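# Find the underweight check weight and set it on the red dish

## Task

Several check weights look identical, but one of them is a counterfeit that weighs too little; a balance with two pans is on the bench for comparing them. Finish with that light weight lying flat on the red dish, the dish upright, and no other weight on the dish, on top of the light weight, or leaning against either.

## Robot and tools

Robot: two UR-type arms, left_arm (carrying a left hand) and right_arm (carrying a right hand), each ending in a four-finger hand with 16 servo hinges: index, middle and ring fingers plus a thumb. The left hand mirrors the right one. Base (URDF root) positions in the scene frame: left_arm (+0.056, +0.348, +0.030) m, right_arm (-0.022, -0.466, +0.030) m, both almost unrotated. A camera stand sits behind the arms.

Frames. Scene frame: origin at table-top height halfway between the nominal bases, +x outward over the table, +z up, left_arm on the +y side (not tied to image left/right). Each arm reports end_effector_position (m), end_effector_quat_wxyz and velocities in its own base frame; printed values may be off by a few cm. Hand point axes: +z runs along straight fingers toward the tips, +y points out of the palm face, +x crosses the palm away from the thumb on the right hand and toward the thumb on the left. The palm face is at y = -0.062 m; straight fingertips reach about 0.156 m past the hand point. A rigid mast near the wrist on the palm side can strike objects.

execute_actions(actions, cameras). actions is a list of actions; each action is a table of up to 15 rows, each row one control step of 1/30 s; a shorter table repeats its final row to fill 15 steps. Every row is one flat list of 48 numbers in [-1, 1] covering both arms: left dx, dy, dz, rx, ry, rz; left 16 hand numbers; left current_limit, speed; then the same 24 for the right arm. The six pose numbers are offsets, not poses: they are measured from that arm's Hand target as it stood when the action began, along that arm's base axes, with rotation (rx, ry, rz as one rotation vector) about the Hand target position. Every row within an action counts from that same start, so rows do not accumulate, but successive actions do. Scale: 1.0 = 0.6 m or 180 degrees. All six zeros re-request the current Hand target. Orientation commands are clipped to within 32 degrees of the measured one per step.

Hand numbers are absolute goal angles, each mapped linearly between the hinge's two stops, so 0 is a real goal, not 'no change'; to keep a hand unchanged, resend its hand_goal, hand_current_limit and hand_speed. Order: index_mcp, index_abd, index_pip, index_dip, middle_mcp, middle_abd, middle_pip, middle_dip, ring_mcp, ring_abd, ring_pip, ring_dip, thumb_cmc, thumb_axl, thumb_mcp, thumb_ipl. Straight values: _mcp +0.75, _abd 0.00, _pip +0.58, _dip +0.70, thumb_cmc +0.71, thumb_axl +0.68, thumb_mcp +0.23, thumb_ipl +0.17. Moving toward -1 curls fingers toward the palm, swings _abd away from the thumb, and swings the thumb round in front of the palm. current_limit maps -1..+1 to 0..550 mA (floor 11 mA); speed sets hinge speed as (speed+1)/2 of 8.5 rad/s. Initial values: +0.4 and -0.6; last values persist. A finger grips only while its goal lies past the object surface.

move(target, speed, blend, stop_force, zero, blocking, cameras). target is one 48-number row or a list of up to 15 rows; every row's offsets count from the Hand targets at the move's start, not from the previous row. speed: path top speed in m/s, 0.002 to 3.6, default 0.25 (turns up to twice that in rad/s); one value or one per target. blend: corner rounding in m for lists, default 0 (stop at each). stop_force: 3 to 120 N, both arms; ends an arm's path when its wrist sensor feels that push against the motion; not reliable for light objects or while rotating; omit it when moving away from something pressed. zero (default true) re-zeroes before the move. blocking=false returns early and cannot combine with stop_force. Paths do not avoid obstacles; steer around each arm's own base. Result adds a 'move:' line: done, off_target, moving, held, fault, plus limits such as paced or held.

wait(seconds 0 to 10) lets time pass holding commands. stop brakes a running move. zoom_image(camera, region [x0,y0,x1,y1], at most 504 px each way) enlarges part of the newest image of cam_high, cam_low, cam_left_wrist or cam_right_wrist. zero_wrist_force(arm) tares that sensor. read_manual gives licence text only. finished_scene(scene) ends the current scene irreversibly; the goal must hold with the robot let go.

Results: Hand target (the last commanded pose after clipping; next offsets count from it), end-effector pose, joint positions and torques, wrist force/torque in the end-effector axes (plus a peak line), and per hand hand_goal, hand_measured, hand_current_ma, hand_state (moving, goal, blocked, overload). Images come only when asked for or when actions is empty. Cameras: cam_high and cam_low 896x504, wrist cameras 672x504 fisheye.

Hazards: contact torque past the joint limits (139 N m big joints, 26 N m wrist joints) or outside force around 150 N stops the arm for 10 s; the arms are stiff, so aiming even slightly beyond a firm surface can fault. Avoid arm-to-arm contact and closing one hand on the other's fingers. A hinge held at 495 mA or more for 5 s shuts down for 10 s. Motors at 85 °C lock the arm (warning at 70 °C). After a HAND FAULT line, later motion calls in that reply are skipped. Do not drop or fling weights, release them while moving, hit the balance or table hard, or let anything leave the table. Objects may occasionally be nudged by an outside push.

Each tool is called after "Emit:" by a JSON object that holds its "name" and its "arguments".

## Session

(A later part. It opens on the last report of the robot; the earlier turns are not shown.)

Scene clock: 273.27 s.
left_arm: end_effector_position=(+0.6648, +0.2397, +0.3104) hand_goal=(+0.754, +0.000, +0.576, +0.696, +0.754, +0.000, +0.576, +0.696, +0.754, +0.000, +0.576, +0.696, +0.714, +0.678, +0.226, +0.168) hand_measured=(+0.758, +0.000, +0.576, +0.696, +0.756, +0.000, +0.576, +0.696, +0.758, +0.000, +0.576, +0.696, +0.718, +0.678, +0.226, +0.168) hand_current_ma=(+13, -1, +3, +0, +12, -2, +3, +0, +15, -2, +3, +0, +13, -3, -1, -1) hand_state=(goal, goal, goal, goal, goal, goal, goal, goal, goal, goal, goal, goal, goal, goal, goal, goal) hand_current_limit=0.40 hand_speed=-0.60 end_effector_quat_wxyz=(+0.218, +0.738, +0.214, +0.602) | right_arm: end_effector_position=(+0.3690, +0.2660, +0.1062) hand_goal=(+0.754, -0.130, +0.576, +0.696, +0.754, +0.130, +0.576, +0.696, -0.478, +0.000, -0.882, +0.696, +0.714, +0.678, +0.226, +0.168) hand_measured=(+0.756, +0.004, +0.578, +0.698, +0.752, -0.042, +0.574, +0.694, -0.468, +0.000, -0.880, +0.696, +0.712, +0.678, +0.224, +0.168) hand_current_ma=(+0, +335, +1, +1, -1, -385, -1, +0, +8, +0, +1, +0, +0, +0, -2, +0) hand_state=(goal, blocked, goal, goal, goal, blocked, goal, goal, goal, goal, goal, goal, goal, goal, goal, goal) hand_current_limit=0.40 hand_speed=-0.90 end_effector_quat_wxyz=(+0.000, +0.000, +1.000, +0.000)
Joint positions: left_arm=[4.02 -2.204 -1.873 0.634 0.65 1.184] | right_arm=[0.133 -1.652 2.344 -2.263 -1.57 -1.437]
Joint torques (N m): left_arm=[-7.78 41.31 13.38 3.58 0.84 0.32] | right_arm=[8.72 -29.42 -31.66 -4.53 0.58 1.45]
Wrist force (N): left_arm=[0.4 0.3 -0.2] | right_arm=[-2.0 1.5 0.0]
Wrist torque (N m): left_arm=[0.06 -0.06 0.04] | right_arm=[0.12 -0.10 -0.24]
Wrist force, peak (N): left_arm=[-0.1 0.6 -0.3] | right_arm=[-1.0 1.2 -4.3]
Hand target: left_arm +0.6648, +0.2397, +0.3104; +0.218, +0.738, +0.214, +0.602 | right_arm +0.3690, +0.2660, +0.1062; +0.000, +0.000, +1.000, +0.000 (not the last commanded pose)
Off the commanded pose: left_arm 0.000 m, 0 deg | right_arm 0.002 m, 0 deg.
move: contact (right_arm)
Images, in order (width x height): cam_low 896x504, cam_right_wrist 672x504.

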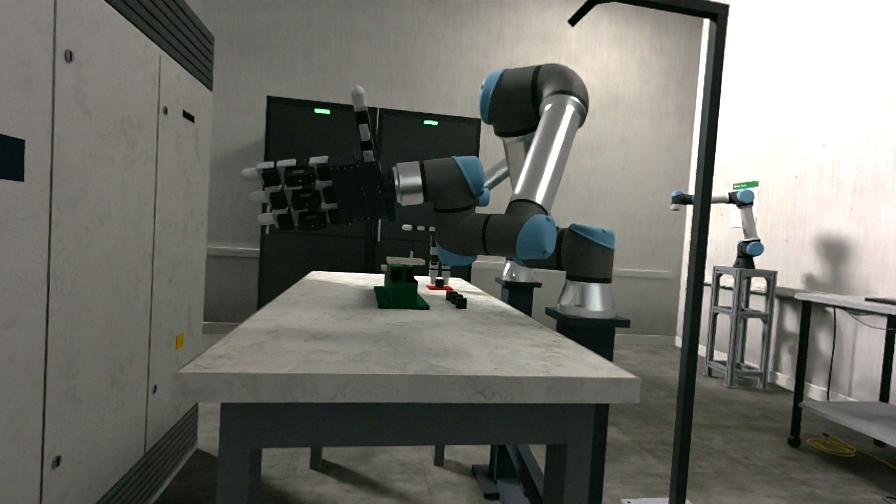

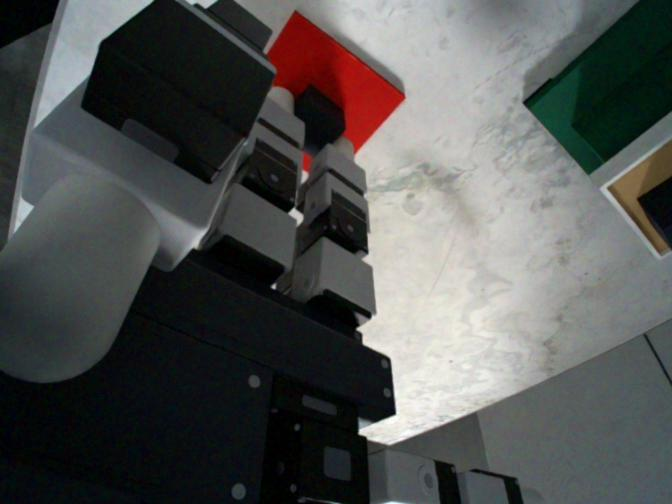

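Emit:
{"name": "move", "arguments": {"target": [0,0,0,0,0,0,0.754,0,0.576,0.696,0.754,0,0.576,0.696,0.754,0,0.576,0.696,0.714,0.678,0.226,0.168,0.4,-0.6,0,0,0,0,0,0,0.754,0.1,0.576,0.696,0.754,-0.13,0.576,0.696,-0.479,0,-0.883,0.696,0.714,0.678,0.226,0.168,0.4,-0.92], "speed": 0.05}}

Emit:
{"name": "wait", "arguments": {"seconds": 1.2}}

Emit:
{"name": "move", "arguments": {"target": [[0,0,0,0,0,0,0.754,0,0.576,0.696,0.754,0,0.576,0.696,0.754,0,0.576,0.696,0.714,0.678,0.226,0.168,0.4,-0.6,0,0,0.2,0,0,0,0.754,0.1,0.576,0.696,0.754,-0.13,0.576,0.696,-0.479,0,-0.883,0.696,0.714,0.678,0.226,0.168,0.4,-0.9]], "speed": 0.12, "cameras": ["cam_low","cam_high","cam_right_wrist"]}}

Emit:
{"name": "zoom_image", "arguments": {"camera": "cam_low", "region": [400, 260, 460, 310]}}

Emit:
{"name": "zoom_image", "arguments": {"camera": "cam_high", "region": [290, 170, 550, 330]}}

Scene clock: 282.83 s.
left_arm: end_effector_position=(+0.6648, +0.2397, +0.3104) hand_goal=(+0.754, +0.000, +0.576, +0.696, +0.754, +0.000, +0.576, +0.696, +0.754, +0.000, +0.576, +0.696, +0.714, +0.678, +0.226, +0.168) hand_measured=(+0.758, +0.000, +0.576, +0.696, +0.756, +0.000, +0.576, +0.696, +0.758, +0.000, +0.576, +0.696, +0.718, +0.678, +0.226, +0.168) hand_current_ma=(+13, -1, +3, +0, +12, -2, +3, +0, +15, -2, +3, +0, +13, -3, -1, -1) hand_state=(goal, goal, goal, goal, goal, goal, goal, goal, goal, goal, goal, goal, goal, goal, goal, goal) hand_current_limit=0.40 hand_speed=-0.60 end_effector_quat_wxyz=(+0.218, +0.738, +0.214, +0.602) | right_arm: end_effector_position=(+0.3690, +0.2660, +0.1062) hand_goal=(+0.754, +0.100, +0.576, +0.696, +0.754, -0.130, +0.576, +0.696, -0.478, +0.000, -0.882, +0.696, +0.714, +0.678, +0.226, +0.168) hand_measured=(+0.754, +0.096, +0.578, +0.698, +0.752, -0.126, +0.574, +0.694, -0.468, +0.000, -0.880, +0.696, +0.712, +0.678, +0.224, +0.168) hand_current_ma=(+0, -2, +1, +1, -1, +2, -1, +0, +8, +0, +1, +0, +0, +0, -2, +0) hand_state=(goal, goal, goal, goal, goal, goal, goal, goal, goal, goal, goal, goal, goal, goal, goal, goal) hand_current_limit=0.40 hand_speed=-0.92 end_effector_quat_wxyz=(+0.000, +0.000, +1.000, +0.000)
Joint positions: left_arm=[4.02 -2.204 -1.873 0.634 0.65 1.184] | right_arm=[0.133 -1.652 2.344 -2.264 -1.57 -1.437]
Joint torques (N m): left_arm=[-7.76 41.42 13.22 3.59 1.05 0.33] | right_arm=[8.64 -26.79 -29.7 -3.38 0.56 1.43]
Wrist force (N): left_arm=[0.0 0.4 0.0] | right_arm=[-1.7 1.2 -1.7]
Wrist torque (N m): left_arm=[0.06 0.01 -0.02] | right_arm=[0.19 -0.13 -0.23]
Wrist force, peak (N): left_arm=[0.4 0.6 -0.3] | right_arm=[-1.9 1.5 -2.0]
Hand target: left_arm +0.6648, +0.2397, +0.3104; +0.218, +0.738, +0.214, +0.602 | right_arm +0.3690, +0.2660, +0.1062; +0.000, +0.000, +1.000, +0.000
Off the commanded pose: left_arm 0.000 m, 0 deg | right_arm 0.000 m, 0 deg.
move: done

Scene clock: 284.03 s.
left_arm: end_effector_position=(+0.6648, +0.2397, +0.3104) hand_goal=(+0.754, +0.000, +0.576, +0.696, +0.754, +0.000, +0.576, +0.696, +0.754, +0.000, +0.576, +0.696, +0.714, +0.678, +0.226, +0.168) hand_measured=(+0.758, +0.000, +0.576, +0.696, +0.756, +0.000, +0.576, +0.696, +0.758, +0.000, +0.576, +0.696, +0.718, +0.678, +0.226, +0.168) hand_current_ma=(+13, -1, +3, +0, +12, -2, +3, +0, +15, -2, +3, +0, +13, -3, -1, -1) hand_state=(goal, goal, goal, goal, goal, goal, goal, goal, goal, goal, goal, goal, goal, goal, goal, goal) hand_current_limit=0.40 hand_speed=-0.60 end_effector_quat_wxyz=(+0.218, +0.738, +0.214, +0.602) | right_arm: end_effector_position=(+0.3690, +0.2660, +0.1062) hand_goal=(+0.754, +0.100, +0.576, +0.696, +0.754, -0.130, +0.576, +0.696, -0.478, +0.000, -0.882, +0.696, +0.714, +0.678, +0.226, +0.168) hand_measured=(+0.754, +0.096, +0.578, +0.698, +0.752, -0.126, +0.574, +0.694, -0.468, +0.000, -0.880, +0.696, +0.712, +0.678, +0.224, +0.168) hand_current_ma=(+0, -2, +1, +1, -1, +2, -1, +0, +8, +0, +1, +0, +0, +0, -2, +0) hand_state=(goal, goal, goal, goal, goal, goal, goal, goal, goal, goal, goal, goal, goal, goal, goal, goal) hand_current_limit=0.40 hand_speed=-0.92 end_effector_quat_wxyz=(+0.000, +0.000, +1.000, +0.000)
Joint positions: left_arm=[4.02 -2.204 -1.873 0.634 0.65 1.184] | right_arm=[0.133 -1.652 2.344 -2.264 -1.57 -1.437]
Joint torques (N m): left_arm=[-7.7 41.43 13.6 3.59 1.05 0.34] | right_arm=[8.82 -23.54 -24.89 -1.27 0.44 1.42]
Wrist force (N): left_arm=[0.2 0.3 -0.1] | right_arm=[-1.8 1.5 -1.5]
Wrist torque (N m): left_arm=[0.04 -0.04 0.01] | right_arm=[0.22 -0.13 -0.22]
Wrist force, peak (N): left_arm=[0.4 0.4 -0.2] | right_arm=[-2.0 1.5 -2.1]
Hand target: left_arm +0.6648, +0.2397, +0.3104; +0.218, +0.738, +0.214, +0.602 | right_arm +0.3690, +0.2660, +0.1062; +0.000, +0.000, +1.000, +0.000
Off the commanded pose: left_arm 0.000 m, 0 deg | right_arm 0.000 m, 0 deg.
wait: 1.20 s; at rest by 0.17 s

Scene clock: 285.50 s.
left_arm: end_effector_position=(+0.6648, +0.2397, +0.3104) hand_goal=(+0.754, +0.000, +0.576, +0.696, +0.754, +0.000, +0.576, +0.696, +0.754, +0.000, +0.576, +0.696, +0.714, +0.678, +0.226, +0.168) hand_measured=(+0.758, +0.000, +0.576, +0.696, +0.756, +0.000, +0.576, +0.696, +0.758, +0.000, +0.576, +0.696, +0.718, +0.678, +0.226, +0.168) hand_current_ma=(+13, -1, +3, +0, +12, -2, +3, +0, +15, -2, +3, +0, +13, -3, -1, -1) hand_state=(goal, goal, goal, goal, goal, goal, goal, goal, goal, goal, goal, goal, goal, goal, goal, goal) hand_current_limit=0.40 hand_speed=-0.60 end_effector_quat_wxyz=(+0.218, +0.738, +0.214, +0.602) | right_arm: end_effector_position=(+0.3691, +0.2660, +0.2263) hand_goal=(+0.754, +0.100, +0.576, +0.696, +0.754, -0.130, +0.576, +0.696, -0.478, +0.000, -0.882, +0.696, +0.714, +0.678, +0.226, +0.168) hand_measured=(+0.754, +0.096, +0.578, +0.698, +0.752, -0.126, +0.574, +0.694, -0.468, +0.000, -0.880, +0.696, +0.712, +0.678, +0.224, +0.168) hand_current_ma=(+0, -2, +1, +1, -1, +2, -1, +0, +8, +0, +1, +0, +0, +0, -2, +0) hand_state=(goal, goal, goal, goal, goal, goal, goal, goal, goal, goal, goal, goal, goal, goal, goal, goal) hand_current_limit=0.40 hand_speed=-0.90 end_effector_quat_wxyz=(+0.000, +0.000, +1.000, +0.000)
Joint positions: left_arm=[4.02 -2.204 -1.873 0.634 0.65 1.184] | right_arm=[0.133 -1.824 2.13 -1.877 -1.57 -1.437]
Joint torques (N m): left_arm=[-7.66 41.78 13.13 3.58 1.14 0.38] | right_arm=[-12.53 -0.73 -12.88 -0.93 -1.56 -1.76]
Wrist force (N): left_arm=[0.2 0.5 -0.2] | right_arm=[-1.9 1.3 -2.0]
Wrist torque (N m): left_arm=[0.08 -0.04 0.01] | right_arm=[0.22 -0.11 -0.26]
Wrist force, peak (N): left_arm=[0.1 0.9 0.2] | right_arm=[-1.8 1.6 -3.2]
Hand target: left_arm +0.6648, +0.2397, +0.3104; +0.218, +0.738, +0.214, +0.602 | right_arm +0.3690, +0.2660, +0.2262; +0.000, +0.000, +1.000, +0.000
Off the commanded pose: left_arm 0.000 m, 0 deg | right_arm 0.000 m, 0 deg.
move: done
Images, in order (width x height): cam_high 896x504, cam_low 896x504, cam_right_wrist 672x504.

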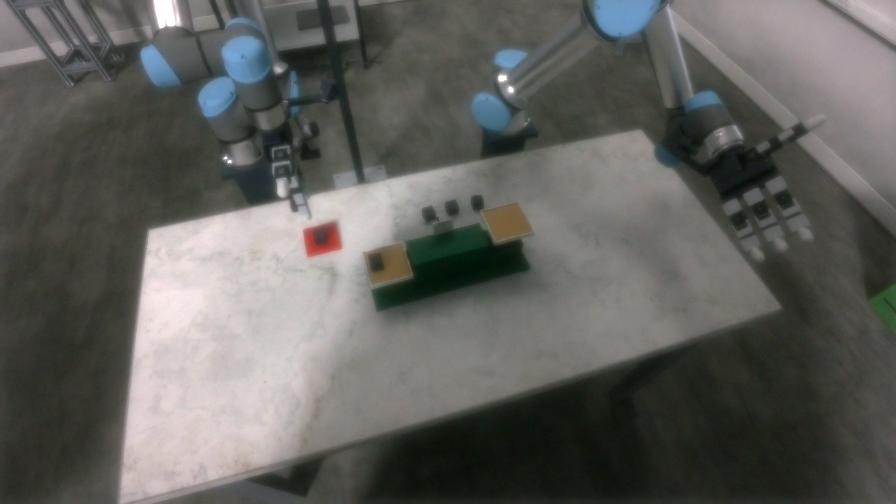

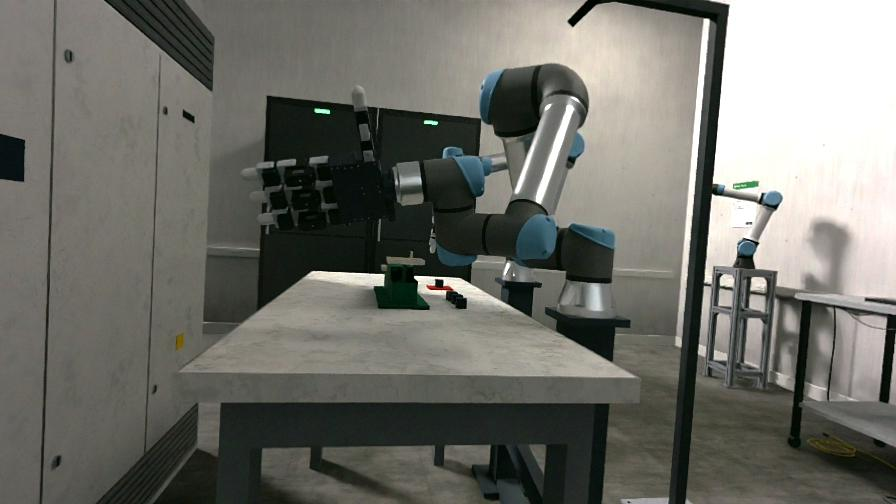

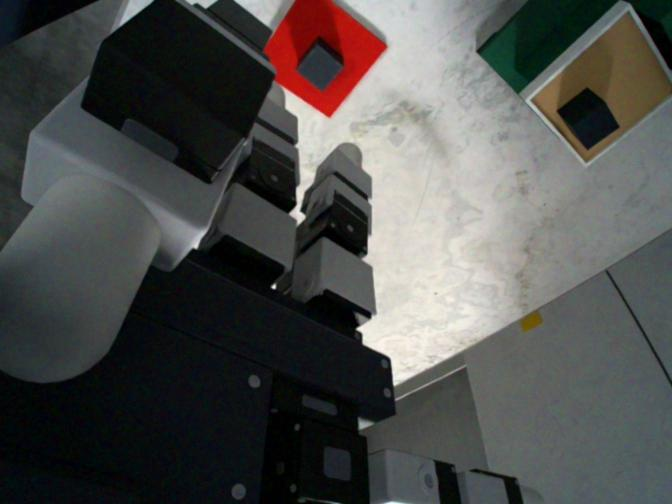

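Scaled by 8.400 from the camera's 896x504 image, which has a finer 1280x720 frame.

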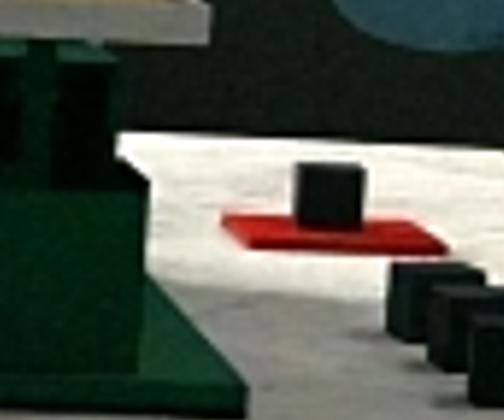

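Scaled by 1.938 from the camera's 896x504 image, which has a finer 1280x720 frame.

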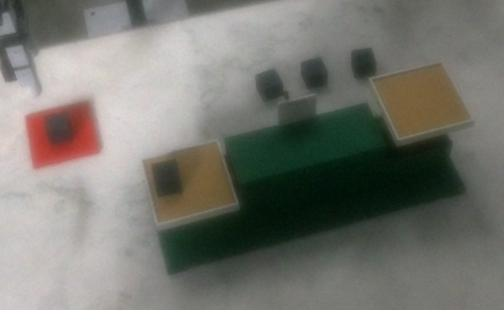

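Emit:
{"name": "finished_scene", "arguments": {"scene": 2}}

The scene is finished: the task was done.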